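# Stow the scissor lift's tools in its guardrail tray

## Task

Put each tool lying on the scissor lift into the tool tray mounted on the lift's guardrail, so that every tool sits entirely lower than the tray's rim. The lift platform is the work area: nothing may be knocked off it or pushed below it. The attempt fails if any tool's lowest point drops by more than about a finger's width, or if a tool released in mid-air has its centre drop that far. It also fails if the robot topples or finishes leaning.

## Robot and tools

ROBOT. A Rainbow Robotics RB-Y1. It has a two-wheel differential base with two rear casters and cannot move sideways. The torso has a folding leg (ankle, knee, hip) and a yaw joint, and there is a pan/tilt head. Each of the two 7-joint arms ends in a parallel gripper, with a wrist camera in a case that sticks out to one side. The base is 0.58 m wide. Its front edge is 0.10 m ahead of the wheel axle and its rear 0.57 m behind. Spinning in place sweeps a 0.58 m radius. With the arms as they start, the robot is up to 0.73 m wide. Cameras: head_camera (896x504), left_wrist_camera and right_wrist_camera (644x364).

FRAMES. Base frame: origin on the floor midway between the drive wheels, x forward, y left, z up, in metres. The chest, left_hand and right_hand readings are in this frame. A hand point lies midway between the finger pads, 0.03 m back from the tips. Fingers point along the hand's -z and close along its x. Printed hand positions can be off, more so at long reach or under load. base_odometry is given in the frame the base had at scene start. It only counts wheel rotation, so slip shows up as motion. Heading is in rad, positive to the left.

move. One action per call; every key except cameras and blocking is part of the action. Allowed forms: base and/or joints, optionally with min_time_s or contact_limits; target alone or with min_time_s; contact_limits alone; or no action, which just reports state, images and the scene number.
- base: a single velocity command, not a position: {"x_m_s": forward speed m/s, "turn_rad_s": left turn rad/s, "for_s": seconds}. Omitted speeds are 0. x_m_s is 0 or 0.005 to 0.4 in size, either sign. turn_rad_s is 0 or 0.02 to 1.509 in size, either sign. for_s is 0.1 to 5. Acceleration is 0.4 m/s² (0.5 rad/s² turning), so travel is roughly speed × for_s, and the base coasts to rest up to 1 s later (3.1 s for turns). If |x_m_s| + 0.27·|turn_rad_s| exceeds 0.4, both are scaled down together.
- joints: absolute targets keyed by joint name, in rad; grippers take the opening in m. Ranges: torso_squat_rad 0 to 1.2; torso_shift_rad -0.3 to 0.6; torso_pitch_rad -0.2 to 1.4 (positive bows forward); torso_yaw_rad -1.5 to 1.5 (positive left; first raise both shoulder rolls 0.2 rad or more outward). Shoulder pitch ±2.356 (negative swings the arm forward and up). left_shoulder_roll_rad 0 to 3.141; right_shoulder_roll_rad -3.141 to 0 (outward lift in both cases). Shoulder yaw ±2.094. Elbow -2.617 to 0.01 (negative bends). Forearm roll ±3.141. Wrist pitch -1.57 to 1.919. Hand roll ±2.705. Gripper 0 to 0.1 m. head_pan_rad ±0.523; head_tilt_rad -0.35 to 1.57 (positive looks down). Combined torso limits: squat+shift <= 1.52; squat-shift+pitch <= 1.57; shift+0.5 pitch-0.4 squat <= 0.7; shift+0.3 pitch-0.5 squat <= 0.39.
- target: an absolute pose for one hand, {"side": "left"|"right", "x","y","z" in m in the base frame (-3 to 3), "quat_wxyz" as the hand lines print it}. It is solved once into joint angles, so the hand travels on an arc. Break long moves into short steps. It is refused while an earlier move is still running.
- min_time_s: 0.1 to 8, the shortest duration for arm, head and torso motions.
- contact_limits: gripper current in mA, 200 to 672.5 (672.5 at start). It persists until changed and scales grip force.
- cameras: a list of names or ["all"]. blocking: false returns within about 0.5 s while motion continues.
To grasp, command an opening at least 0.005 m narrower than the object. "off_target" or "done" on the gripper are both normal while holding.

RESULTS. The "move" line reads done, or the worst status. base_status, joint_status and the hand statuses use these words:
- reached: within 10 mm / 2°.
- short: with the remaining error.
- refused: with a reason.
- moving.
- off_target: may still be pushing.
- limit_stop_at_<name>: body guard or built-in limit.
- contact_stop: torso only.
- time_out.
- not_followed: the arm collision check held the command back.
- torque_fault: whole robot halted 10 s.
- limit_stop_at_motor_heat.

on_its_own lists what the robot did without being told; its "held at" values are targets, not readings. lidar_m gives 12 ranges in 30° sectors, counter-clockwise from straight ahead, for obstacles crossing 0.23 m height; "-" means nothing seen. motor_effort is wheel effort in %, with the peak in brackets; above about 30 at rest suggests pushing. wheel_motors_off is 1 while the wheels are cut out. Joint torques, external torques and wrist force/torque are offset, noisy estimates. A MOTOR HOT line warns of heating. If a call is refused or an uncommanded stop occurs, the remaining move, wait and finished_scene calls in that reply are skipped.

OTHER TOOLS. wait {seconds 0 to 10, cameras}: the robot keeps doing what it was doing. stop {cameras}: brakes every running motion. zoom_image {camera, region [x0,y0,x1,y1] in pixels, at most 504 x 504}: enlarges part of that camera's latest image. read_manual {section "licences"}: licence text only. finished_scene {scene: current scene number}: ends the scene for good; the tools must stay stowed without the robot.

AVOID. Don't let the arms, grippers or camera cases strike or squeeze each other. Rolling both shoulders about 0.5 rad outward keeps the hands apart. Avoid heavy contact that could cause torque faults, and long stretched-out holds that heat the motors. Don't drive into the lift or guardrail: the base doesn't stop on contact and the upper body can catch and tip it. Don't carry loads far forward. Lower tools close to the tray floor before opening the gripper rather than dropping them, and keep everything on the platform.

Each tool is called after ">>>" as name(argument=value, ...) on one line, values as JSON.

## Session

>>> move(cameras=["head_camera"])

Scene clock: 0.00 s.
Joint torques (N m): no reading
External joint torques (N m): no reading
Wrist force (N): no reading
Wrist torque (N m): no reading
Wrist force, peak (N): no reading
base_odometry: x=+0.000 y=+0.000 heading=+0.000
lidar_m: - 4.48 0.48 1.15 1.34 0.84 1.55 0.83 1.28 4.53 0.44 0.43
base_status: not commanded
joint_positions: torso_squat_rad=+0.350 torso_shift_rad=+0.000 torso_pitch_rad=+0.000 torso_yaw_rad=+0.000 left_shoulder_pitch_rad=-0.021 left_shoulder_roll_rad=+0.027 left_shoulder_yaw_rad=-0.043 left_elbow_rad=-0.235 left_forearm_roll_rad=+0.005 left_wrist_pitch_rad=+0.015 left_hand_roll_rad=+0.024 left_gripper_m=+0.099 right_shoulder_pitch_rad=+0.012 right_shoulder_roll_rad=-0.018 right_shoulder_yaw_rad=-0.018 right_elbow_rad=-0.161 right_forearm_roll_rad=+0.017 right_wrist_pitch_rad=-0.001 right_hand_roll_rad=-0.006 right_gripper_m=+0.101 head_pan_rad=+0.000 head_tilt_rad=+0.400
joint_status: not commanded
wheel_motors_off: 0
motor_effort: left_wheel=+1 right_wheel=+0
chest: x=-0.2280 y=+0.0009 z=+1.2475 quat_wxyz=(+1.000, -0.001, +0.000, +0.000) (m; base frame)
left_hand: x=-0.1022 y=+0.2349 z=+0.5726 quat_wxyz=(+0.993, +0.009, -0.119, -0.012) (m; base frame)
right_hand: x=-0.1578 y=-0.2354 z=+0.5659 quat_wxyz=(+0.997, -0.011, -0.075, -0.004) (m; base frame)
pictures: head_camera

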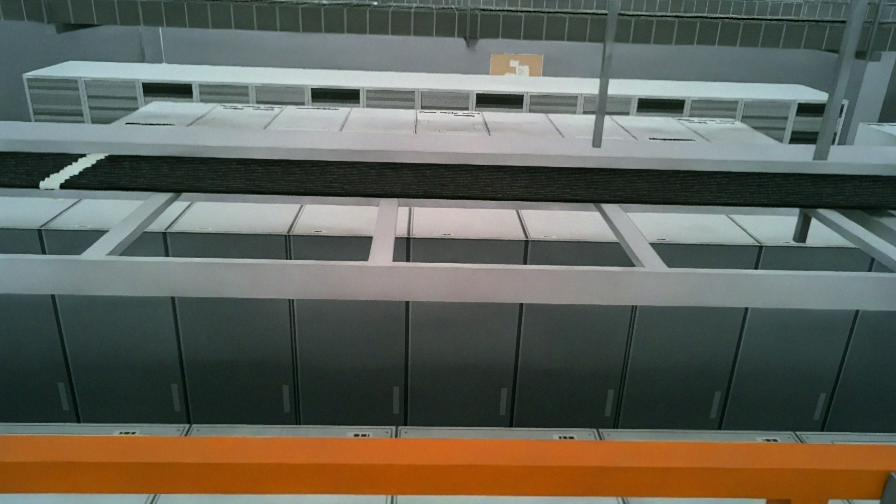

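>>> move(joints={"head_pan_rad": -0.5, "head_tilt_rad": 0.85}, cameras=["head_camera"])

>>> move(joints={"head_pan_rad": 0.5, "head_tilt_rad": 0.85}, cameras=["head_camera"])

Scene clock: 3.00 s.
Joint torques (N m): left_arm=[-2.97 0.82 -0.23 -1.37 -0.05 -0.39 -0.32] | right_arm=[-1.43 -0.19 0.36 -0.09 0.24 -0.2 -0.34]
External joint torques (N m): left_arm=[0.3 0.04 -0.31 0.17 -0.05 0.19 -0.31] | right_arm=[0.13 0.89 0.41 0.26 0.2 0.15 -0.35]
Wrist force (N): left_arm=[-1.5 1.8 -3.9] | right_arm=[1.0 -2.7 -4.8]
Wrist torque (N m): left_arm=[-0.17 -0.14 -0.32] | right_arm=[0.59 0.29 -0.13]
Wrist force, peak (N): left_arm=[-2.3 1.6 -4.6] | right_arm=[0.8 -2.8 -5.2]
move: done
base_odometry: x=+0.000 y=+0.000 heading=+0.000
lidar_m: - 4.44 0.48 1.13 1.34 0.86 1.55 0.81 1.28 4.52 0.45 0.44
base_status: not commanded
joint_positions: torso_squat_rad=+0.350 torso_shift_rad=+0.000 torso_pitch_rad=+0.000 torso_yaw_rad=+0.000 left_shoulder_pitch_rad=-0.021 left_shoulder_roll_rad=+0.027 left_shoulder_yaw_rad=-0.043 left_elbow_rad=-0.235 left_forearm_roll_rad=+0.005 left_wrist_pitch_rad=+0.015 left_hand_roll_rad=+0.024 left_gripper_m=+0.099 right_shoulder_pitch_rad=+0.012 right_shoulder_roll_rad=-0.018 right_shoulder_yaw_rad=-0.018 right_elbow_rad=-0.161 right_forearm_roll_rad=+0.017 right_wrist_pitch_rad=-0.001 right_hand_roll_rad=-0.006 right_gripper_m=+0.101 head_pan_rad=-0.500 head_tilt_rad=+0.850
joint_status: all done
wheel_motors_off: 0
motor_effort: left_wheel=+1(1) right_wheel=+1(3)
chest: x=-0.2280 y=+0.0009 z=+1.2475 quat_wxyz=(+1.000, -0.001, +0.000, +0.000) (m; base frame)
left_hand: x=-0.1022 y=+0.2349 z=+0.5726 quat_wxyz=(+0.993, +0.009, -0.119, -0.012) (m; base frame)
right_hand: x=-0.1578 y=-0.2354 z=+0.5659 quat_wxyz=(+0.997, -0.011, -0.075, -0.004) (m; base frame)
pictures: head_camera

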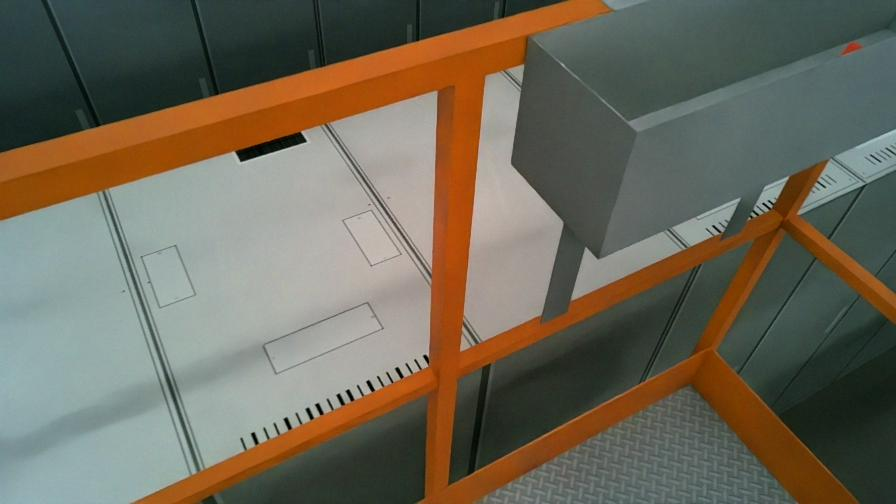

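Scene clock: 4.33 s.
Joint torques (N m): left_arm=[-2.8 1.19 -0.25 -1.45 -0.13 -0.14 -0.15] | right_arm=[-1.71 -0.66 -0.11 0.17 -0.03 -0.33 -0.3]
External joint torques (N m): left_arm=[0.47 0.42 -0.33 0.08 -0.13 0.44 -0.14] | right_arm=[-0.14 0.42 -0.06 0.52 -0.06 0.02 -0.31]
Wrist force (N): left_arm=[-1.2 1.7 -3.9] | right_arm=[1.1 -2.9 -4.6]
Wrist torque (N m): left_arm=[-0.11 -0.11 -0.30] | right_arm=[0.60 0.30 -0.12]
Wrist force, peak (N): left_arm=[-1.6 2.3 -4.4] | right_arm=[0.9 -2.7 -5.1]
move: done
base_odometry: x=+0.000 y=+0.000 heading=+0.000
lidar_m: - 4.44 0.48 1.14 1.34 0.85 1.54 0.82 1.29 4.53 0.44 0.43
base_status: not commanded
joint_positions: torso_squat_rad=+0.350 torso_shift_rad=+0.000 torso_pitch_rad=+0.000 torso_yaw_rad=+0.000 left_shoulder_pitch_rad=-0.021 left_shoulder_roll_rad=+0.027 left_shoulder_yaw_rad=-0.043 left_elbow_rad=-0.235 left_forearm_roll_rad=+0.005 left_wrist_pitch_rad=+0.015 left_hand_roll_rad=+0.024 left_gripper_m=+0.099 right_shoulder_pitch_rad=+0.012 right_shoulder_roll_rad=-0.018 right_shoulder_yaw_rad=-0.018 right_elbow_rad=-0.161 right_forearm_roll_rad=+0.017 right_wrist_pitch_rad=-0.001 right_hand_roll_rad=-0.006 right_gripper_m=+0.101 head_pan_rad=+0.500 head_tilt_rad=+0.850
joint_status: all done
wheel_motors_off: 0
motor_effort: left_wheel=+1(1) right_wheel=+3(3)
chest: x=-0.2280 y=+0.0009 z=+1.2475 quat_wxyz=(+1.000, -0.001, +0.000, +0.000) (m; base frame)
left_hand: x=-0.1022 y=+0.2349 z=+0.5726 quat_wxyz=(+0.993, +0.009, -0.119, -0.012) (m; base frame)
right_hand: x=-0.1578 y=-0.2354 z=+0.5659 quat_wxyz=(+0.997, -0.011, -0.075, -0.004) (m; base frame)
pictures: head_camera

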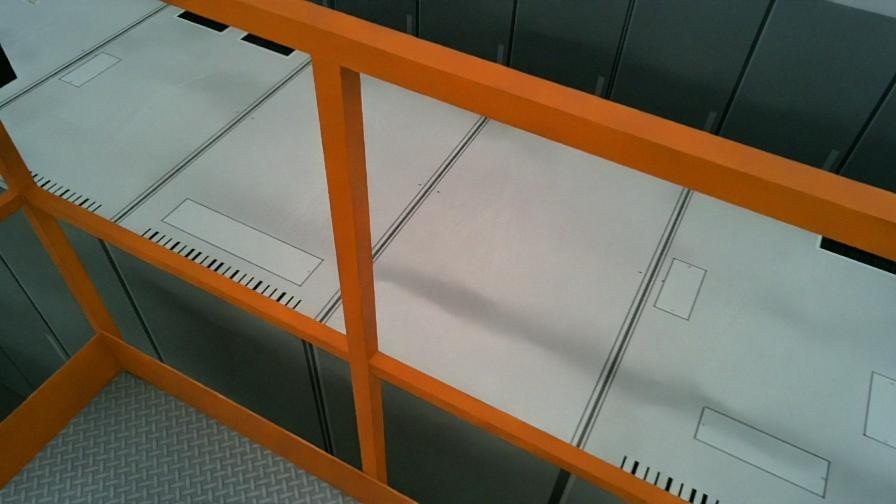

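>>> move(joints={"left_shoulder_pitch_rad": 0.6, "left_shoulder_roll_rad": 0.4, "left_shoulder_yaw_rad": 0, "left_elbow_rad": -2.2, "left_forearm_roll_rad": 0, "left_wrist_pitch_rad": 0, "left_hand_roll_rad": 0, "right_shoulder_pitch_rad": 0.6, "right_shoulder_roll_rad": -0.4, "right_shoulder_yaw_rad": 0, "right_elbow_rad": -2.2, "right_forearm_roll_rad": 0, "right_wrist_pitch_rad": 0, "right_hand_roll_rad": 0, "torso_squat_rad": 0, "head_pan_rad": 0, "head_tilt_rad": 1.0}, cameras=["head_camera"])

>>> move(joints={"torso_yaw_rad": -1.4}, cameras=["head_camera"])

Scene clock: 11.57 s.
Joint torques (N m): left_arm=[-1.52 5.02 4.9 -10 0 -1.61 -0.22] | right_arm=[-0.5 -5.52 -2.82 -8.77 0.16 -1.73 0.14]
External joint torques (N m): left_arm=[0.16 -0.01 0.61 0.03 -0.05 0.24 -0.17] | right_arm=[0.65 0.01 1.55 0.89 -0.05 0.08 0.09]
Wrist force (N): left_arm=[-5.7 0.1 1.9] | right_arm=[-3.8 -1.0 1.3]
Wrist torque (N m): left_arm=[-0.04 -0.36 -0.28] | right_arm=[0.49 -0.03 -0.25]
Wrist force, peak (N): left_arm=[-6.8 -0.1 1.7] | right_arm=[1.2 -3.1 -5.0]
move: done
base_odometry: x=+0.000 y=+0.000 heading=+0.000
lidar_m: - 4.60 0.48 1.13 1.34 0.86 1.54 0.82 1.28 4.54 0.44 0.44
base_status: not commanded
joint_positions: torso_squat_rad=+0.000 torso_shift_rad=+0.000 torso_pitch_rad=+0.000 torso_yaw_rad=+0.000 left_shoulder_pitch_rad=+0.600 left_shoulder_roll_rad=+0.400 left_shoulder_yaw_rad=+0.000 left_elbow_rad=-2.200 left_forearm_roll_rad=+0.000 left_wrist_pitch_rad=+0.000 left_hand_roll_rad=+0.000 left_gripper_m=+0.099 right_shoulder_pitch_rad=+0.600 right_shoulder_roll_rad=-0.400 right_shoulder_yaw_rad=+0.000 right_elbow_rad=-2.200 right_forearm_roll_rad=+0.000 right_wrist_pitch_rad=+0.000 right_hand_roll_rad=+0.000 right_gripper_m=+0.101 head_pan_rad=+0.000 head_tilt_rad=+1.000
joint_status: all done
wheel_motors_off: 0
motor_effort: left_wheel=+2(2) right_wheel=+2(3)
chest: x=-0.2279 y=+0.0009 z=+1.2899 quat_wxyz=(+1.000, -0.001, +0.000, +0.000) (m; base frame)
left_hand: x=+0.1291 y=+0.3110 z=+1.1237 quat_wxyz=(+0.685, +0.125, -0.702, -0.149) (m; base frame)
right_hand: x=+0.1291 y=-0.3096 z=+1.1244 quat_wxyz=(+0.685, -0.126, -0.702, +0.150) (m; base frame)
pictures: head_camera

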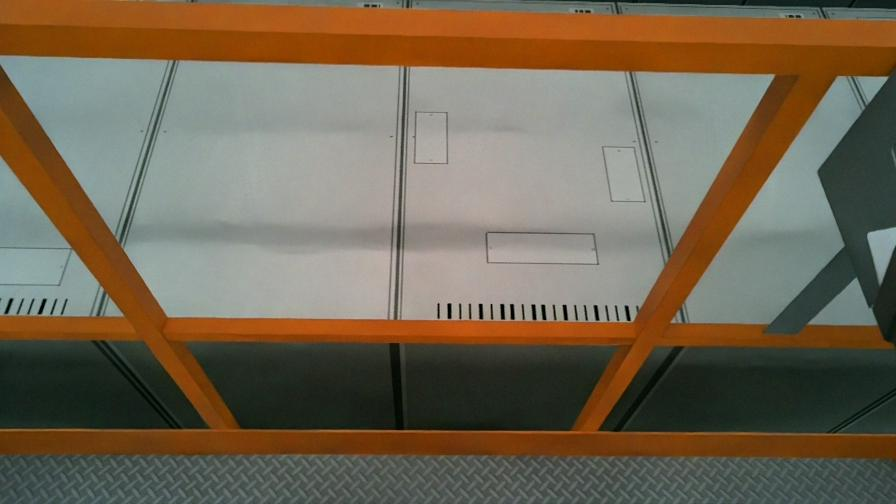

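Scene clock: 14.70 s.
Joint torques (N m): left_arm=[-1.32 4.85 5.03 -9.98 0.22 -1.55 -0.42] | right_arm=[-1.2 -5.41 -3.12 -8.75 0.32 -1.74 -0.17]
External joint torques (N m): left_arm=[0.38 -0.18 0.74 0.05 0.16 0.3 -0.37] | right_arm=[-0.04 0.11 1.25 0.92 0.11 0.07 -0.22]
Wrist force (N): left_arm=[-5.9 0.6 2.3] | right_arm=[-4.1 -0.7 0.9]
Wrist torque (N m): left_arm=[-0.08 -0.41 -0.22] | right_arm=[0.48 -0.05 -0.25]
Wrist force, peak (N): left_arm=[-6.5 0.1 2.5] | right_arm=[-4.1 -1.4 1.5]
move: done
base_odometry: x=+0.000 y=+0.000 heading=+0.000
lidar_m: - 4.68 0.48 1.14 1.33 0.85 1.53 0.83 1.28 4.54 0.44 0.44
base_status: not commanded
joint_positions: torso_squat_rad=+0.000 torso_shift_rad=+0.000 torso_pitch_rad=+0.000 torso_yaw_rad=-1.400 left_shoulder_pitch_rad=+0.600 left_shoulder_roll_rad=+0.400 left_shoulder_yaw_rad=+0.000 left_elbow_rad=-2.200 left_forearm_roll_rad=+0.000 left_wrist_pitch_rad=+0.000 left_hand_roll_rad=+0.000 left_gripper_m=+0.099 right_shoulder_pitch_rad=+0.600 right_shoulder_roll_rad=-0.400 right_shoulder_yaw_rad=+0.000 right_elbow_rad=-2.200 right_forearm_roll_rad=+0.000 right_wrist_pitch_rad=+0.000 right_hand_roll_rad=+0.000 right_gripper_m=+0.101 head_pan_rad=+0.000 head_tilt_rad=+1.000
joint_status: all done
wheel_motors_off: 0
motor_effort: left_wheel=+1(2) right_wheel=+2(3)
chest: x=-0.2279 y=+0.0009 z=+1.2899 quat_wxyz=(+0.765, +0.000, +0.000, -0.644) (m; base frame)
left_hand: x=+0.1384 y=-0.2985 z=+1.1244 quat_wxyz=(+0.428, -0.357, -0.618, -0.555) (m; base frame)
right_hand: x=-0.4732 y=-0.4039 z=+1.1245 quat_wxyz=(+0.620, -0.548, -0.456, -0.327) (m; base frame)
pictures: head_camera

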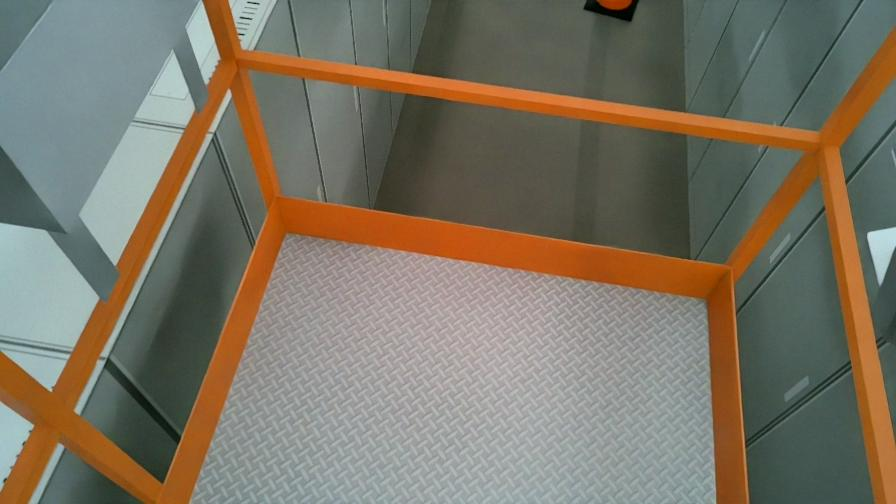

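>>> move(joints={"torso_yaw_rad": 1.4}, cameras=["head_camera"])

Scene clock: 20.40 s.
Joint torques (N m): left_arm=[-1.43 4.76 5.52 -9.94 -0.02 -1.61 -0.23] | right_arm=[-0.86 -5.32 -3.18 -8.84 0.27 -1.65 -0.04]
External joint torques (N m): left_arm=[0.24 -0.28 1.22 0.09 -0.07 0.24 -0.18] | right_arm=[0.27 0.2 1.18 0.82 0.06 0.16 -0.08]
Wrist force (N): left_arm=[-6.6 0.4 2.3] | right_arm=[-3.9 -0.5 1.3]
Wrist torque (N m): left_arm=[-0.08 -0.47 -0.22] | right_arm=[0.44 -0.03 -0.24]
Wrist force, peak (N): left_arm=[-6.9 -0.3 1.8] | right_arm=[-4.2 -1.1 1.2]
move: done
base_odometry: x=+0.000 y=+0.000 heading=+0.000
lidar_m: - 4.50 0.48 1.15 1.33 0.86 1.53 0.82 1.28 4.54 0.44 0.44
base_status: not commanded
joint_positions: torso_squat_rad=+0.000 torso_shift_rad=+0.000 torso_pitch_rad=+0.000 torso_yaw_rad=+1.400 left_shoulder_pitch_rad=+0.600 left_shoulder_roll_rad=+0.400 left_shoulder_yaw_rad=+0.000 left_elbow_rad=-2.200 left_forearm_roll_rad=+0.000 left_wrist_pitch_rad=+0.000 left_hand_roll_rad=+0.000 left_gripper_m=+0.099 right_shoulder_pitch_rad=+0.600 right_shoulder_roll_rad=-0.400 right_shoulder_yaw_rad=+0.000 right_elbow_rad=-2.200 right_forearm_roll_rad=+0.000 right_wrist_pitch_rad=+0.000 right_hand_roll_rad=+0.000 right_gripper_m=+0.101 head_pan_rad=+0.000 head_tilt_rad=+1.000
joint_status: all done
wheel_motors_off: 0
motor_effort: left_wheel=+1(1) right_wheel=+1(3)
chest: x=-0.2279 y=+0.0009 z=+1.2899 quat_wxyz=(+0.765, +0.000, +0.000, +0.644) (m; base frame)
left_hand: x=-0.4730 y=+0.4053 z=+1.1236 quat_wxyz=(+0.620, +0.548, -0.456, +0.327) (m; base frame)
right_hand: x=+0.1385 y=+0.2999 z=+1.1237 quat_wxyz=(+0.428, +0.356, -0.617, +0.556) (m; base frame)
pictures: head_camera

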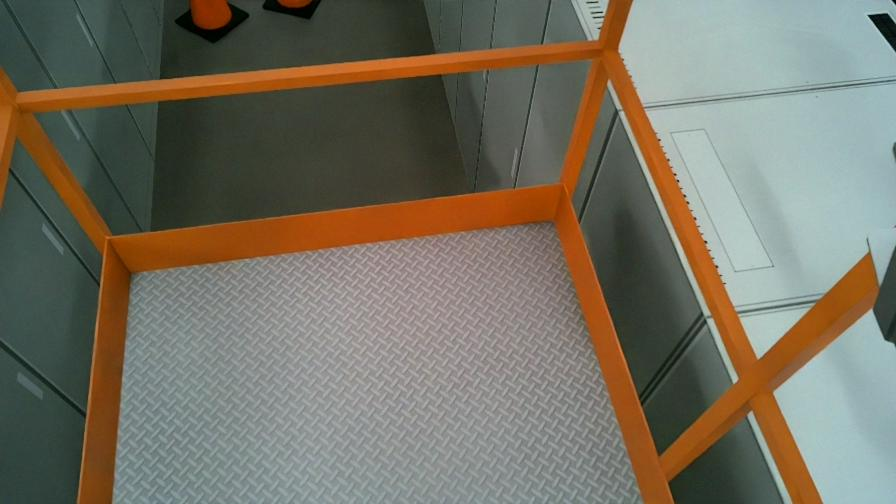

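>>> move(joints={"head_pan_rad": 0.5, "head_tilt_rad": 1.2}, cameras=["head_camera"])

>>> move(joints={"head_pan_rad": 0.0, "head_tilt_rad": 1.5}, cameras=["head_camera"])

Scene clock: 22.27 s.
Joint torques (N m): left_arm=[-1.52 5.17 5.2 -9.96 -0.06 -1.57 -0.5] | right_arm=[-1.25 -5.99 -3.08 -9.22 0.28 -1.76 0.02]
External joint torques (N m): left_arm=[0.15 0.13 0.91 0.07 -0.11 0.29 -0.45] | right_arm=[-0.12 -0.47 1.28 0.45 0.07 0.05 -0.02]
Wrist force (N): left_arm=[-5.6 -0.4 2.4] | right_arm=[-3.8 -0.3 1.3]
Wrist torque (N m): left_arm=[0.01 -0.37 -0.22] | right_arm=[0.42 -0.01 -0.23]
Wrist force, peak (N): left_arm=[-6.6 0.3 2.1] | right_arm=[-4.1 -0.8 1.4]
move: done
base_odometry: x=+0.000 y=+0.000 heading=+0.000
lidar_m: - 4.60 0.48 1.15 1.33 0.85 1.53 0.83 1.29 4.54 0.44 0.44
base_status: not commanded
joint_positions: torso_squat_rad=+0.000 torso_shift_rad=+0.000 torso_pitch_rad=+0.000 torso_yaw_rad=+1.400 left_shoulder_pitch_rad=+0.600 left_shoulder_roll_rad=+0.400 left_shoulder_yaw_rad=+0.000 left_elbow_rad=-2.200 left_forearm_roll_rad=+0.000 left_wrist_pitch_rad=+0.000 left_hand_roll_rad=+0.000 left_gripper_m=+0.099 right_shoulder_pitch_rad=+0.600 right_shoulder_roll_rad=-0.400 right_shoulder_yaw_rad=+0.000 right_elbow_rad=-2.200 right_forearm_roll_rad=+0.000 right_wrist_pitch_rad=+0.000 right_hand_roll_rad=+0.000 right_gripper_m=+0.101 head_pan_rad=+0.500 head_tilt_rad=+1.200
joint_status: all done
wheel_motors_off: 0
motor_effort: left_wheel=+1(1) right_wheel=+2(4)
chest: x=-0.2279 y=+0.0009 z=+1.2899 quat_wxyz=(+0.765, +0.000, +0.000, +0.644) (m; base frame)
left_hand: x=-0.4730 y=+0.4053 z=+1.1236 quat_wxyz=(+0.620, +0.548, -0.456, +0.327) (m; base frame)
right_hand: x=+0.1385 y=+0.2999 z=+1.1237 quat_wxyz=(+0.428, +0.356, -0.617, +0.556) (m; base frame)
pictures: head_camera

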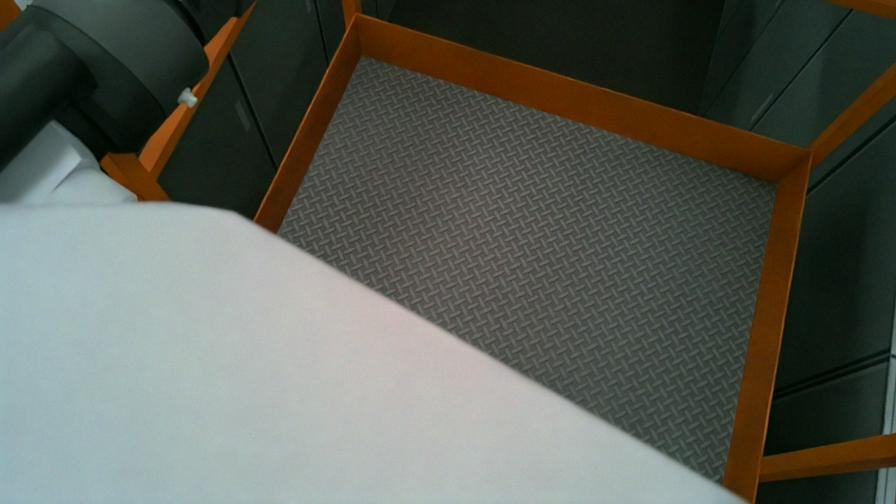

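Scene clock: 23.27 s.
Joint torques (N m): left_arm=[-1.47 4.62 5.15 -9.96 0.13 -1.36 -0.43] | right_arm=[-1.48 -5.61 -2.75 -9.08 0.26 -1.75 0.04]
External joint torques (N m): left_arm=[0.2 -0.42 0.85 0.08 0.08 0.49 -0.38] | right_arm=[-0.36 -0.1 1.61 0.59 0.05 0.06 -0.01]
Wrist force (N): left_arm=[-5.5 0.4 2.5] | right_arm=[-4.0 -0.6 1.3]
Wrist torque (N m): left_arm=[-0.14 -0.33 -0.21] | right_arm=[0.46 -0.06 -0.23]
Wrist force, peak (N): left_arm=[-6.8 0.0 2.2] | right_arm=[-4.3 -0.7 1.0]
move: done
base_odometry: x=+0.000 y=+0.000 heading=+0.000
lidar_m: - 4.51 0.48 1.15 1.33 0.86 1.53 0.82 1.28 4.54 0.44 0.44
base_status: not commanded
joint_positions: torso_squat_rad=+0.000 torso_shift_rad=+0.000 torso_pitch_rad=+0.000 torso_yaw_rad=+1.400 left_shoulder_pitch_rad=+0.600 left_shoulder_roll_rad=+0.400 left_shoulder_yaw_rad=+0.000 left_elbow_rad=-2.200 left_forearm_roll_rad=+0.000 left_wrist_pitch_rad=+0.000 left_hand_roll_rad=+0.000 left_gripper_m=+0.099 right_shoulder_pitch_rad=+0.600 right_shoulder_roll_rad=-0.400 right_shoulder_yaw_rad=+0.000 right_elbow_rad=-2.200 right_forearm_roll_rad=+0.000 right_wrist_pitch_rad=+0.000 right_hand_roll_rad=+0.000 right_gripper_m=+0.101 head_pan_rad=+0.000 head_tilt_rad=+1.500
joint_status: all done
wheel_motors_off: 0
motor_effort: left_wheel=+1(2) right_wheel=+0(3)
chest: x=-0.2279 y=+0.0009 z=+1.2899 quat_wxyz=(+0.765, +0.000, +0.000, +0.644) (m; base frame)
left_hand: x=-0.4730 y=+0.4053 z=+1.1236 quat_wxyz=(+0.620, +0.548, -0.456, +0.327) (m; base frame)
right_hand: x=+0.1385 y=+0.2999 z=+1.1237 quat_wxyz=(+0.428, +0.356, -0.617, +0.556) (m; base frame)
pictures: head_camera

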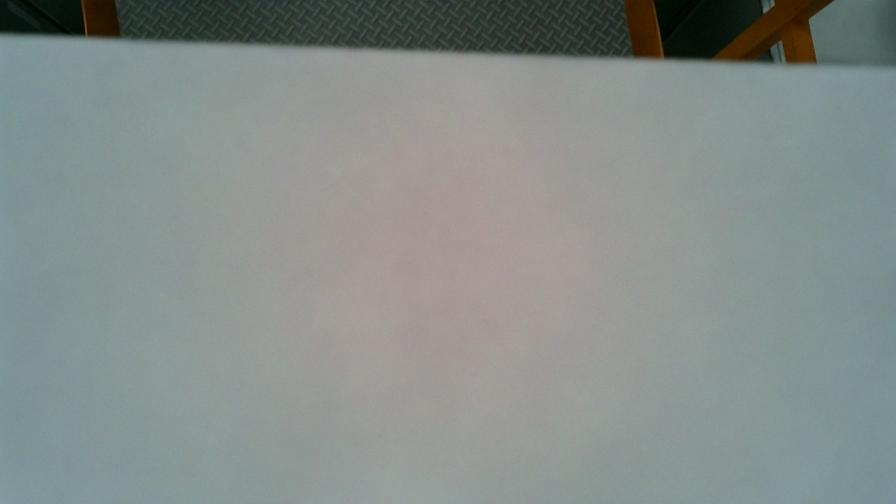

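>>> move(joints={"torso_yaw_rad": 0, "head_tilt_rad": 0.9, "left_shoulder_pitch_rad": 0.1, "left_shoulder_roll_rad": 0.35, "left_elbow_rad": -0.15, "right_shoulder_pitch_rad": 0.1, "right_shoulder_roll_rad": -0.35, "right_elbow_rad": -0.15}, cameras=["left_wrist_camera", "right_wrist_camera"])

Scene clock: 34.13 s.
Joint torques (N m): left_arm=[0.89 9.6 1.15 1.39 -0.09 0.2 -0.37] | right_arm=[0.04 -8.49 0.08 0.76 -0.04 -0.05 -0.17]
External joint torques (N m): left_arm=[0.01 -0.55 0.43 0.78 -0.13 0.4 -0.37] | right_arm=[-0.94 1.99 0.81 0.09 -0.03 0.1 -0.17]
Wrist force (N): left_arm=[-0.5 -0.2 -3.8] | right_arm=[1.7 -1.0 -4.5]
Wrist torque (N m): left_arm=[-0.01 -0.09 -0.26] | right_arm=[0.53 0.31 -0.12]
Wrist force, peak (N): left_arm=[-6.8 -0.6 2.2] | right_arm=[2.8 -2.5 -4.7]
move: done
base_odometry: x=+0.000 y=+0.000 heading=+0.000
lidar_m: - 4.69 0.48 1.14 1.34 0.86 1.54 0.83 1.29 4.53 0.43 0.43
base_status: not commanded
joint_positions: torso_squat_rad=+0.000 torso_shift_rad=+0.000 torso_pitch_rad=+0.000 torso_yaw_rad=+0.000 left_shoulder_pitch_rad=+0.100 left_shoulder_roll_rad=+0.350 left_shoulder_yaw_rad=+0.000 left_elbow_rad=-0.150 left_forearm_roll_rad=+0.000 left_wrist_pitch_rad=+0.000 left_hand_roll_rad=+0.000 left_gripper_m=+0.099 right_shoulder_pitch_rad=+0.100 right_shoulder_roll_rad=-0.350 right_shoulder_yaw_rad=+0.000 right_elbow_rad=-0.150 right_forearm_roll_rad=+0.000 right_wrist_pitch_rad=+0.000 right_hand_roll_rad=+0.000 right_gripper_m=+0.101 head_pan_rad=+0.000 head_tilt_rad=+0.900
joint_status: all done
wheel_motors_off: 0
motor_effort: left_wheel=-1(3) right_wheel=+2(3)
chest: x=-0.2279 y=+0.0009 z=+1.2899 quat_wxyz=(+1.000, -0.001, +0.000, +0.000) (m; base frame)
left_hand: x=-0.2312 y=+0.4827 z=+0.6507 quat_wxyz=(+0.984, +0.174, -0.025, -0.004) (m; base frame)
right_hand: x=-0.2316 y=-0.4823 z=+0.6517 quat_wxyz=(+0.984, -0.175, -0.024, +0.004) (m; base frame)
pictures: left_wrist_camera, right_wrist_camera

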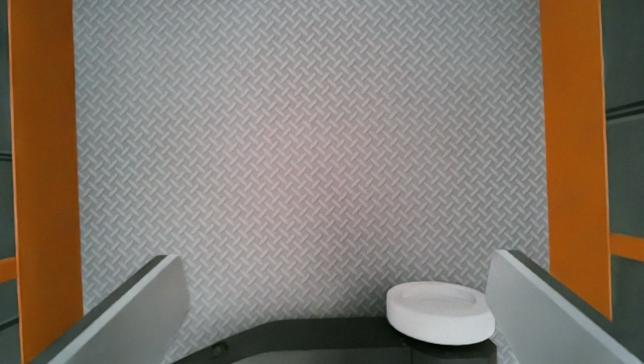

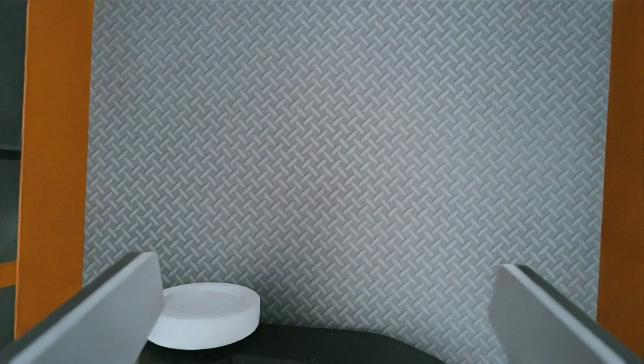

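>>> move(joints={"left_shoulder_pitch_rad": 0.6, "left_shoulder_roll_rad": 0.15, "left_elbow_rad": -0.1, "left_wrist_pitch_rad": -0.5, "right_shoulder_pitch_rad": -0.6, "right_shoulder_roll_rad": -0.15, "right_elbow_rad": -0.1, "right_wrist_pitch_rad": 0.7}, cameras=["left_wrist_camera", "right_wrist_camera"])

Scene clock: 38.23 s.
Joint torques (N m): left_arm=[10.13 5.52 0.99 4.69 0.18 0.03 -0.24] | right_arm=[-15.43 -5.26 0.47 -2.98 0.5 0.05 -0.15]
External joint torques (N m): left_arm=[-3.07 0.18 0.48 -0.22 -0.01 0.2 -0.24] | right_arm=[-0.32 0.42 0.26 1.2 0.13 0.05 -0.15]
Wrist force (N): left_arm=[-0.2 0.7 -4.6] | right_arm=[2.0 -1.8 -4.6]
Wrist torque (N m): left_arm=[-0.09 -0.04 -0.28] | right_arm=[0.53 0.32 -0.10]
Wrist force, peak (N): left_arm=[-0.4 0.0 -4.9] | right_arm=[2.2 -1.4 -5.2]
move: done
base_odometry: x=+0.000 y=+0.000 heading=+0.000
lidar_m: - 4.48 0.47 1.14 1.34 0.84 1.55 0.82 1.28 4.53 0.43 0.43
base_status: not commanded
joint_positions: torso_squat_rad=+0.000 torso_shift_rad=+0.000 torso_pitch_rad=+0.000 torso_yaw_rad=+0.000 left_shoulder_pitch_rad=+0.600 left_shoulder_roll_rad=+0.150 left_shoulder_yaw_rad=+0.000 left_elbow_rad=-0.100 left_forearm_roll_rad=+0.000 left_wrist_pitch_rad=-0.500 left_hand_roll_rad=+0.000 left_gripper_m=+0.099 right_shoulder_pitch_rad=-0.600 right_shoulder_roll_rad=-0.150 right_shoulder_yaw_rad=+0.000 right_elbow_rad=-0.100 right_forearm_roll_rad=+0.000 right_wrist_pitch_rad=+0.700 right_hand_roll_rad=+0.000 right_gripper_m=+0.101 head_pan_rad=+0.000 head_tilt_rad=+0.900
joint_status: all done
wheel_motors_off: 0
motor_effort: left_wheel=+2(3) right_wheel=+2(4)
chest: x=-0.2279 y=+0.0009 z=+1.2899 quat_wxyz=(+1.000, -0.001, +0.000, +0.000) (m; base frame)
left_hand: x=-0.5005 y=+0.3160 z=+0.6876 quat_wxyz=(+0.994, +0.091, -0.009, +0.055) (m; base frame)
right_hand: x=+0.0869 y=-0.3056 z=+0.7155 quat_wxyz=(+0.994, -0.093, +0.010, +0.055) (m; base frame)
pictures: left_wrist_camera, right_wrist_camera

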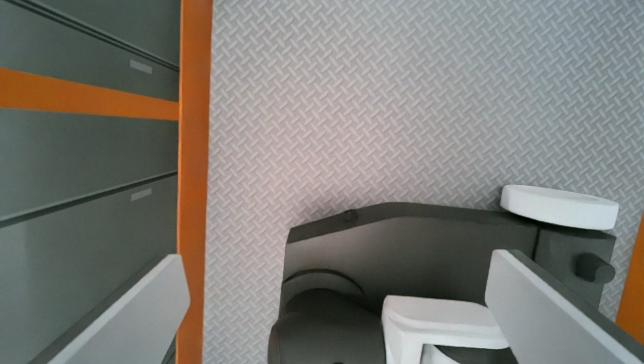

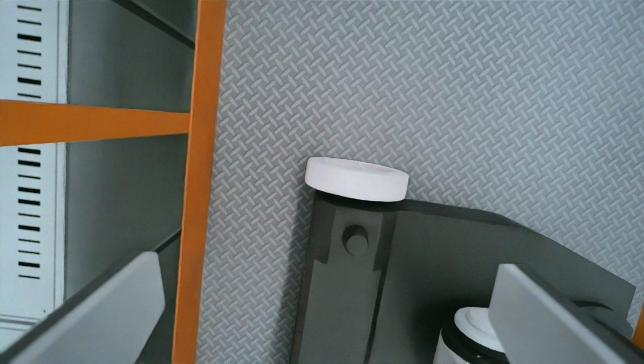

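>>> move(joints={"torso_yaw_rad": -0.8, "torso_pitch_rad": 0.35, "head_pan_rad": -0.1, "head_tilt_rad": 0.55, "left_shoulder_pitch_rad": 0.0, "left_shoulder_roll_rad": 0.3, "left_elbow_rad": -0.15, "left_wrist_pitch_rad": 0, "right_shoulder_pitch_rad": -0.35, "right_shoulder_roll_rad": -0.3, "right_elbow_rad": -0.15, "right_wrist_pitch_rad": 0}, cameras=["head_camera", "right_wrist_camera"])

Scene clock: 44.37 s.
Joint torques (N m): left_arm=[5.63 0.7 0.12 2.65 0.06 0.4 -0.25] | right_arm=[-4.07 -12.91 -0.56 -0.95 0.32 -0.2 -0.16]
External joint torques (N m): left_arm=[0.6 -0.67 0 0.49 0.06 0.33 -0.26] | right_arm=[-1.06 2.43 0.43 -0.14 0.3 0.2 -0.16]
Wrist force (N): left_arm=[0.7 1.0 -4.0] | right_arm=[0.7 0.3 -3.9]
Wrist torque (N m): left_arm=[-0.07 -0.03 -0.29] | right_arm=[0.42 0.26 -0.14]
Wrist force, peak (N): left_arm=[1.9 0.8 -4.5] | right_arm=[2.2 -1.9 -5.1]
move: done
base_odometry: x=+0.000 y=+0.000 heading=+0.000
lidar_m: - 4.39 0.48 1.14 1.33 0.85 1.57 0.82 1.29 4.54 0.45 0.44
base_status: not commanded
joint_positions: torso_squat_rad=+0.000 torso_shift_rad=+0.000 torso_pitch_rad=+0.350 torso_yaw_rad=-0.800 left_shoulder_pitch_rad=+0.000 left_shoulder_roll_rad=+0.300 left_shoulder_yaw_rad=+0.000 left_elbow_rad=-0.150 left_forearm_roll_rad=+0.000 left_wrist_pitch_rad=+0.000 left_hand_roll_rad=+0.000 left_gripper_m=+0.099 right_shoulder_pitch_rad=-0.350 right_shoulder_roll_rad=-0.300 right_shoulder_yaw_rad=+0.000 right_elbow_rad=-0.150 right_forearm_roll_rad=+0.000 right_wrist_pitch_rad=+0.000 right_hand_roll_rad=+0.000 right_gripper_m=+0.101 head_pan_rad=-0.100 head_tilt_rad=+0.550
joint_status: all done
wheel_motors_off: 0
motor_effort: left_wheel=-1(8) right_wheel=+3(3)
chest: x=-0.1219 y=+0.0009 z=+1.2712 quat_wxyz=(+0.907, -0.068, +0.160, -0.384) (m; base frame)
left_hand: x=+0.0040 y=+0.2577 z=+0.5355 quat_wxyz=(+0.912, +0.038, +0.033, -0.407) (m; base frame)
right_hand: x=-0.3891 y=-0.5293 z=+0.7510 quat_wxyz=(+0.915, -0.282, -0.009, -0.287) (m; base frame)
pictures: head_camera, right_wrist_camera

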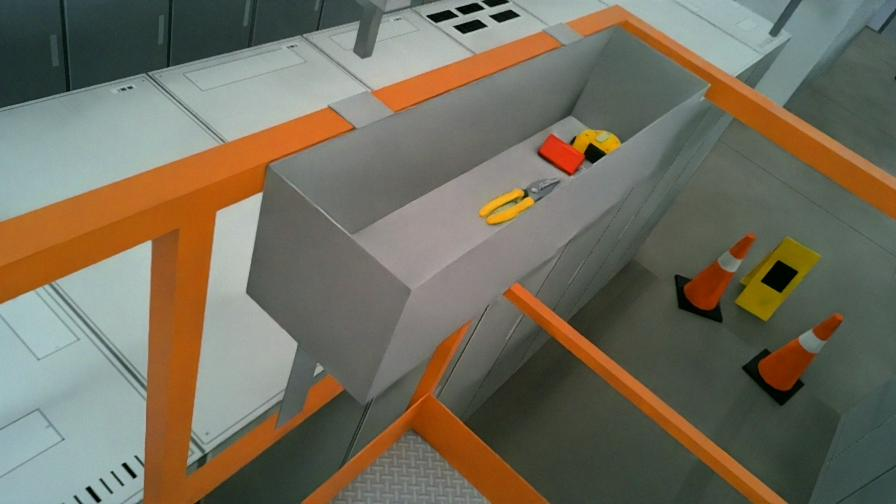

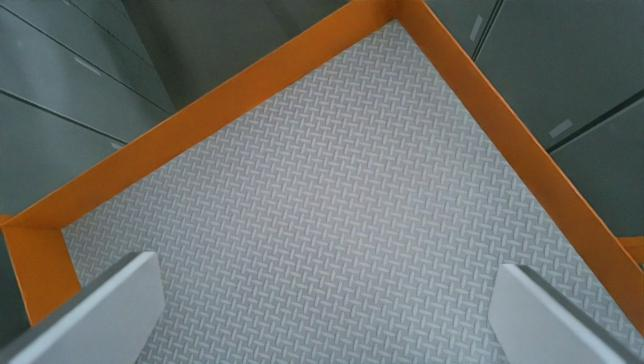

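>>> move(joints={"torso_yaw_rad": 0, "torso_pitch_rad": 0, "head_pan_rad": 0, "head_tilt_rad": 0.9, "left_shoulder_pitch_rad": -0.5, "left_shoulder_roll_rad": 0.15, "left_elbow_rad": -0.1, "left_wrist_pitch_rad": 0.6, "right_shoulder_pitch_rad": 0.6, "right_shoulder_roll_rad": -0.15, "right_elbow_rad": -0.1, "right_wrist_pitch_rad": -0.5}, cameras=["left_wrist_camera", "right_wrist_camera"])

Scene clock: 47.10 s.
Joint torques (N m): left_arm=[-10.02 4.62 0.13 -3.17 -0.19 0.04 -0.45] | right_arm=[14.82 -4.26 0.07 4.83 0.01 0.04 0.17]
External joint torques (N m): left_arm=[3.08 -0.5 0.13 0.56 -0.02 0.11 -0.45] | right_arm=[1.54 1.41 0.75 0.04 0.3 0.15 0.17]
Wrist force (N): left_arm=[-0.4 0.1 -3.7] | right_arm=[1.7 -1.9 -4.6]
Wrist torque (N m): left_arm=[-0.02 -0.08 -0.27] | right_arm=[0.53 0.33 -0.13]
Wrist force, peak (N): left_arm=[0.6 1.3 -5.2] | right_arm=[2.3 -2.0 -5.2]
move: done
base_odometry: x=+0.000 y=+0.000 heading=+0.000
lidar_m: - 4.66 0.48 1.14 1.33 0.86 1.54 0.82 1.28 4.54 0.44 0.43
base_status: not commanded
joint_positions: torso_squat_rad=+0.000 torso_shift_rad=+0.000 torso_pitch_rad=+0.000 torso_yaw_rad=+0.000 left_shoulder_pitch_rad=-0.500 left_shoulder_roll_rad=+0.150 left_shoulder_yaw_rad=+0.000 left_elbow_rad=-0.100 left_forearm_roll_rad=+0.000 left_wrist_pitch_rad=+0.600 left_hand_roll_rad=+0.000 left_gripper_m=+0.099 right_shoulder_pitch_rad=+0.600 right_shoulder_roll_rad=-0.150 right_shoulder_yaw_rad=+0.000 right_elbow_rad=-0.100 right_forearm_roll_rad=+0.000 right_wrist_pitch_rad=-0.500 right_hand_roll_rad=+0.000 right_gripper_m=+0.101 head_pan_rad=+0.000 head_tilt_rad=+0.900
joint_status: all done
wheel_motors_off: 0
motor_effort: left_wheel=+1(2) right_wheel=+2(3)
chest: x=-0.2280 y=+0.0009 z=+1.2899 quat_wxyz=(+1.000, -0.001, +0.000, +0.000) (m; base frame)
left_hand: x=+0.0437 y=+0.3140 z=+0.6866 quat_wxyz=(+0.995, +0.086, +0.008, -0.047) (m; base frame)
right_hand: x=-0.5001 y=-0.3158 z=+0.6881 quat_wxyz=(+0.994, -0.093, -0.010, -0.055) (m; base frame)
pictures: left_wrist_camera, right_wrist_camera

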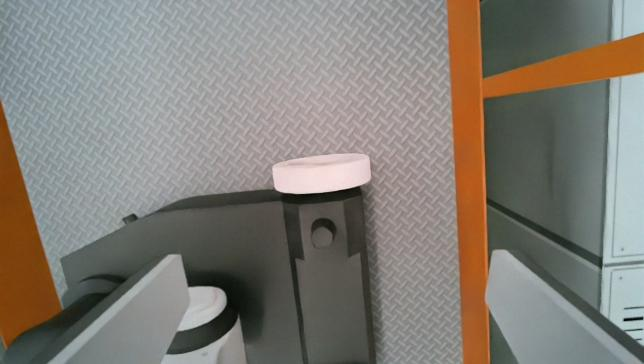

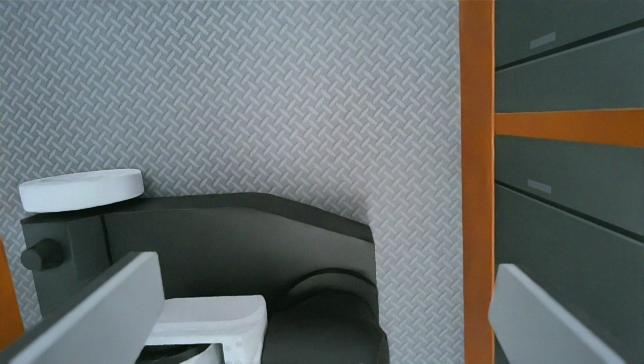

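>>> move(joints={"torso_yaw_rad": 1.5, "head_pan_rad": 0.52, "head_tilt_rad": 0.55, "left_shoulder_pitch_rad": 0.6, "left_shoulder_roll_rad": 0.4, "left_elbow_rad": -2.2, "left_wrist_pitch_rad": 0, "right_shoulder_pitch_rad": 0.6, "right_shoulder_roll_rad": -0.4, "right_elbow_rad": -2.2, "right_wrist_pitch_rad": 0}, cameras=["head_camera"])

>>> move(joints={"torso_yaw_rad": -1.5, "head_pan_rad": -0.52, "head_tilt_rad": 0.55}, cameras=["head_camera"])

Scene clock: 53.07 s.
Joint torques (N m): left_arm=[-1.47 4.83 3.72 -9.92 -0.02 -1.5 -0.3] | right_arm=[-1.2 -5.65 -3.72 -9.02 0.51 -1.79 -0.17]
External joint torques (N m): left_arm=[0.2 -0.21 -0.57 0.11 -0.08 0.35 -0.25] | right_arm=[-0.07 -0.13 0.64 0.64 0.3 0.02 -0.22]
Wrist force (N): left_arm=[-5.6 0.0 2.3] | right_arm=[-3.7 -0.6 1.4]
Wrist torque (N m): left_arm=[-0.04 -0.35 -0.23] | right_arm=[0.45 -0.02 -0.24]
Wrist force, peak (N): left_arm=[-6.7 0.2 1.7] | right_arm=[1.7 -2.2 -5.0]
move: done
base_odometry: x=+0.000 y=+0.000 heading=+0.000
lidar_m: - 4.59 0.48 1.15 1.33 0.86 1.54 0.82 1.29 4.53 0.45 0.44
base_status: not commanded
joint_positions: torso_squat_rad=+0.000 torso_shift_rad=+0.000 torso_pitch_rad=+0.000 torso_yaw_rad=+1.500 left_shoulder_pitch_rad=+0.600 left_shoulder_roll_rad=+0.400 left_shoulder_yaw_rad=+0.000 left_elbow_rad=-2.200 left_forearm_roll_rad=+0.000 left_wrist_pitch_rad=+0.000 left_hand_roll_rad=+0.000 left_gripper_m=+0.099 right_shoulder_pitch_rad=+0.600 right_shoulder_roll_rad=-0.400 right_shoulder_yaw_rad=+0.000 right_elbow_rad=-2.200 right_forearm_roll_rad=+0.000 right_wrist_pitch_rad=+0.000 right_hand_roll_rad=+0.000 right_gripper_m=+0.101 head_pan_rad=+0.520 head_tilt_rad=+0.550
joint_status: all done
wheel_motors_off: 0
motor_effort: left_wheel=+1(2) right_wheel=+1(5)
chest: x=-0.2280 y=+0.0009 z=+1.2899 quat_wxyz=(+0.732, +0.000, +0.000, +0.682) (m; base frame)
left_hand: x=-0.5124 y=+0.3788 z=+1.1237 quat_wxyz=(+0.603, +0.570, -0.428, +0.358) (m; base frame)
right_hand: x=+0.1068 y=+0.3350 z=+1.1237 quat_wxyz=(+0.400, +0.387, -0.599, +0.576) (m; base frame)
pictures: head_camera

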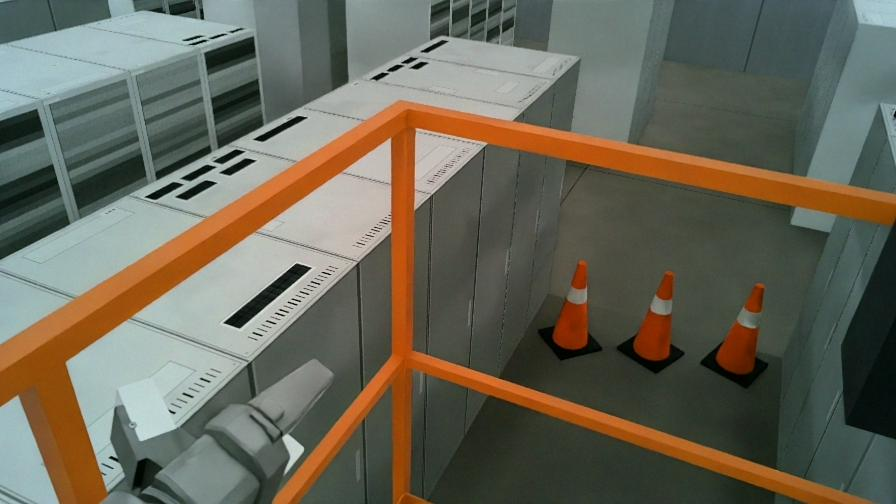

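Scene clock: 58.87 s.
Joint torques (N m): left_arm=[-1.73 5.16 3.93 -9.97 0.14 -1.56 -0.46] | right_arm=[-0.88 -5.55 -3.35 -8.99 0.18 -1.72 0.05]
External joint torques (N m): left_arm=[-0.03 0.12 -0.37 0.06 0.09 0.29 -0.41] | right_arm=[0.28 -0.03 1.01 0.68 -0.03 0.09 0]
Wrist force (N): left_arm=[-5.7 -0.5 2.4] | right_arm=[-4.0 -0.8 1.2]
Wrist torque (N m): left_arm=[0.03 -0.38 -0.24] | right_arm=[0.48 -0.05 -0.24]
Wrist force, peak (N): left_arm=[-6.8 -0.1 2.1] | right_arm=[-4.3 -1.0 1.3]
move: done
base_odometry: x=+0.000 y=+0.000 heading=+0.000
lidar_m: - 4.68 0.49 1.14 1.33 0.85 1.53 0.82 1.29 4.53 0.45 0.44
base_status: not commanded
joint_positions: torso_squat_rad=+0.000 torso_shift_rad=+0.000 torso_pitch_rad=+0.000 torso_yaw_rad=-1.499 left_shoulder_pitch_rad=+0.600 left_shoulder_roll_rad=+0.400 left_shoulder_yaw_rad=+0.000 left_elbow_rad=-2.200 left_forearm_roll_rad=+0.000 left_wrist_pitch_rad=+0.000 left_hand_roll_rad=+0.000 left_gripper_m=+0.099 right_shoulder_pitch_rad=+0.600 right_shoulder_roll_rad=-0.400 right_shoulder_yaw_rad=+0.000 right_elbow_rad=-2.200 right_forearm_roll_rad=+0.000 right_wrist_pitch_rad=+0.000 right_hand_roll_rad=+0.000 right_gripper_m=+0.101 head_pan_rad=-0.520 head_tilt_rad=+0.550
joint_status: all done
wheel_motors_off: 0
motor_effort: left_wheel=+1(2) right_wheel=+1(3)
chest: x=-0.2280 y=+0.0009 z=+1.2899 quat_wxyz=(+0.732, +0.000, +0.000, -0.681) (m; base frame)
left_hand: x=+0.1071 y=-0.3333 z=+1.1245 quat_wxyz=(+0.400, -0.387, -0.599, -0.576) (m; base frame)
right_hand: x=-0.5120 y=-0.3776 z=+1.1245 quat_wxyz=(+0.603, -0.570, -0.429, -0.357) (m; base frame)
pictures: head_camera

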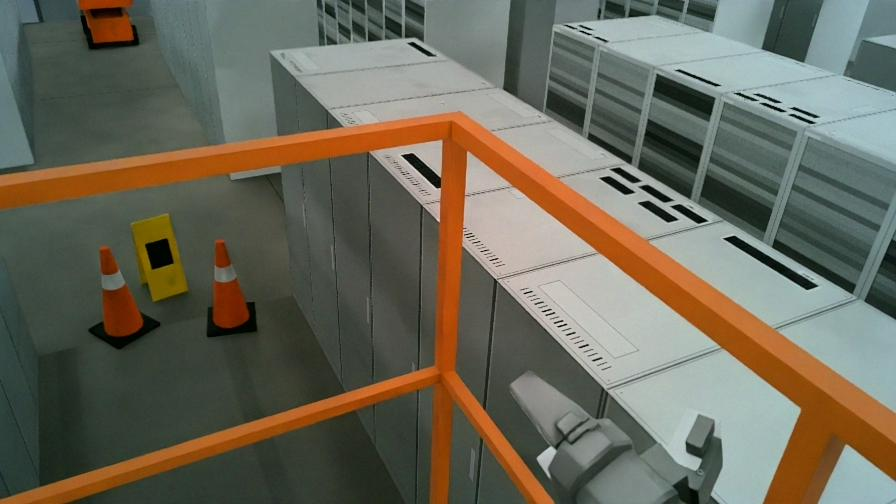

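>>> move(joints={"head_pan_rad": 0.1, "head_tilt_rad": 1.0}, cameras=["head_camera"])

>>> zoom_image(camera="head_camera", region=[180, 220, 480, 504])

>>> zoom_image(camera="head_camera", region=[440, 220, 740, 504])

Scene clock: 61.67 s.
Joint torques (N m): left_arm=[-1.38 5.13 3.98 -10.07 -0.16 -1.51 -0.35] | right_arm=[-1.04 -5.18 -3.35 -9.05 0.2 -1.79 -0.19]
External joint torques (N m): left_arm=[0.32 0.09 -0.32 -0.03 -0.22 0.34 -0.3] | right_arm=[0.12 0.34 1.01 0.62 -0.01 0.02 -0.23]
Wrist force (N): left_arm=[-6.1 -0.2 1.9] | right_arm=[-3.9 -0.6 1.1]
Wrist torque (N m): left_arm=[-0.02 -0.40 -0.25] | right_arm=[0.46 -0.04 -0.25]
Wrist force, peak (N): left_arm=[-6.7 -0.3 2.4] | right_arm=[-4.1 -0.8 1.4]
move: done
base_odometry: x=+0.000 y=+0.000 heading=+0.000
lidar_m: - 4.68 0.48 1.14 1.33 0.86 1.53 0.82 1.28 4.52 0.44 0.43
base_status: not commanded
joint_positions: torso_squat_rad=+0.000 torso_shift_rad=+0.000 torso_pitch_rad=+0.000 torso_yaw_rad=-1.499 left_shoulder_pitch_rad=+0.600 left_shoulder_roll_rad=+0.400 left_shoulder_yaw_rad=+0.000 left_elbow_rad=-2.200 left_forearm_roll_rad=+0.000 left_wrist_pitch_rad=+0.000 left_hand_roll_rad=+0.000 left_gripper_m=+0.099 right_shoulder_pitch_rad=+0.600 right_shoulder_roll_rad=-0.400 right_shoulder_yaw_rad=+0.000 right_elbow_rad=-2.200 right_forearm_roll_rad=+0.000 right_wrist_pitch_rad=+0.000 right_hand_roll_rad=+0.000 right_gripper_m=+0.101 head_pan_rad=+0.100 head_tilt_rad=+1.000
joint_status: all done
wheel_motors_off: 0
motor_effort: left_wheel=+0(1) right_wheel=+2(3)
chest: x=-0.2280 y=+0.0009 z=+1.2899 quat_wxyz=(+0.732, +0.000, +0.000, -0.681) (m; base frame)
left_hand: x=+0.1071 y=-0.3333 z=+1.1245 quat_wxyz=(+0.400, -0.387, -0.599, -0.576) (m; base frame)
right_hand: x=-0.5120 y=-0.3776 z=+1.1245 quat_wxyz=(+0.603, -0.570, -0.429, -0.357) (m; base frame)
pictures: head_camera

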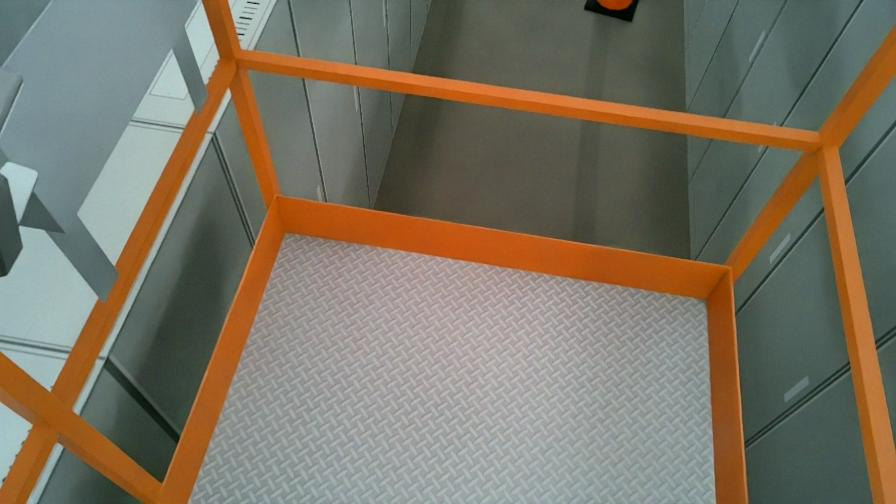

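Scaled by 1.680.

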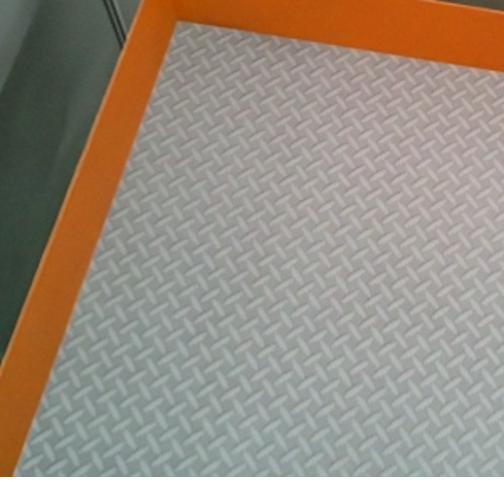

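Scaled by 1.680.

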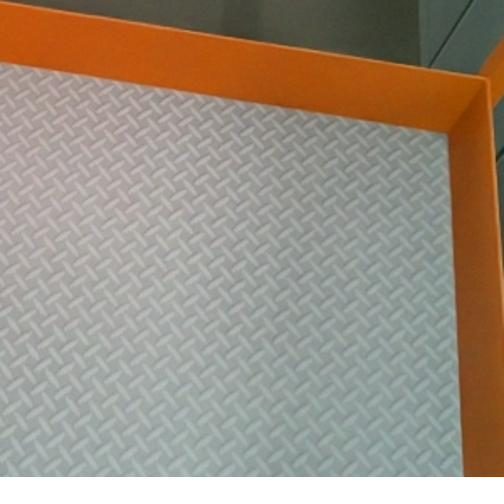

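>>> move(joints={"torso_yaw_rad": 0, "head_pan_rad": 0, "head_tilt_rad": 0.9, "left_shoulder_pitch_rad": 0.0, "left_shoulder_roll_rad": 0.2, "left_elbow_rad": -0.05, "left_wrist_pitch_rad": 1.5, "right_shoulder_pitch_rad": 0.0, "right_shoulder_roll_rad": -0.2, "right_elbow_rad": -0.05, "right_wrist_pitch_rad": 1.5}, cameras=["left_wrist_camera", "right_wrist_camera"])

Scene clock: 68.37 s.
Joint torques (N m): left_arm=[0.18 5.37 -0.57 3.08 -0.42 2.07 -0.29] | right_arm=[1.25 -4.39 0.83 3.28 0.48 1.91 -0.13]
External joint torques (N m): left_arm=[-1.03 -0.23 -0.33 0.3 -0.03 0.13 -0.34] | right_arm=[0.07 1.58 0.6 0.54 0.08 0.01 -0.08]
Wrist force (N): left_arm=[5.2 0.0 1.2] | right_arm=[8.0 -2.0 0.1]
Wrist torque (N m): left_arm=[0.08 0.16 -0.27] | right_arm=[0.54 0.65 -0.08]
Wrist force, peak (N): left_arm=[-6.8 -0.1 2.7] | right_arm=[8.1 -2.1 0.6]
move: done
base_odometry: x=+0.000 y=+0.000 heading=+0.000
lidar_m: - 4.72 0.48 1.13 1.33 0.86 1.52 0.83 1.28 4.54 0.44 0.43
base_status: not commanded
joint_positions: torso_squat_rad=+0.000 torso_shift_rad=+0.000 torso_pitch_rad=+0.000 torso_yaw_rad=+0.000 left_shoulder_pitch_rad=+0.000 left_shoulder_roll_rad=+0.200 left_shoulder_yaw_rad=+0.000 left_elbow_rad=-0.050 left_forearm_roll_rad=+0.000 left_wrist_pitch_rad=+1.500 left_hand_roll_rad=+0.000 left_gripper_m=+0.099 right_shoulder_pitch_rad=+0.000 right_shoulder_roll_rad=-0.200 right_shoulder_yaw_rad=+0.000 right_elbow_rad=-0.050 right_forearm_roll_rad=+0.000 right_wrist_pitch_rad=+1.500 right_hand_roll_rad=+0.000 right_gripper_m=+0.101 head_pan_rad=+0.000 head_tilt_rad=+0.900
joint_status: all done
wheel_motors_off: 0
motor_effort: left_wheel=+1(1) right_wheel=+0(5)
chest: x=-0.2280 y=+0.0009 z=+1.2899 quat_wxyz=(+1.000, -0.001, +0.000, +0.000) (m; base frame)
left_hand: x=-0.4442 y=+0.3318 z=+0.8199 quat_wxyz=(+0.745, +0.074, +0.660, +0.066) (m; base frame)
right_hand: x=-0.4440 y=-0.3312 z=+0.8206 quat_wxyz=(+0.745, -0.075, +0.660, -0.067) (m; base frame)
pictures: left_wrist_camera, right_wrist_camera

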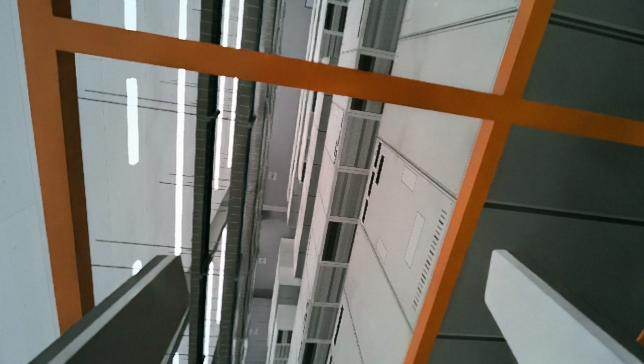

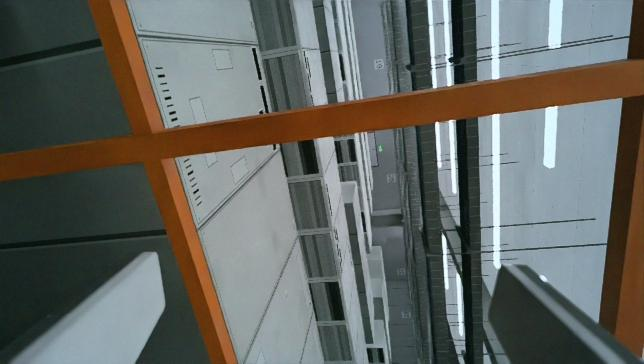

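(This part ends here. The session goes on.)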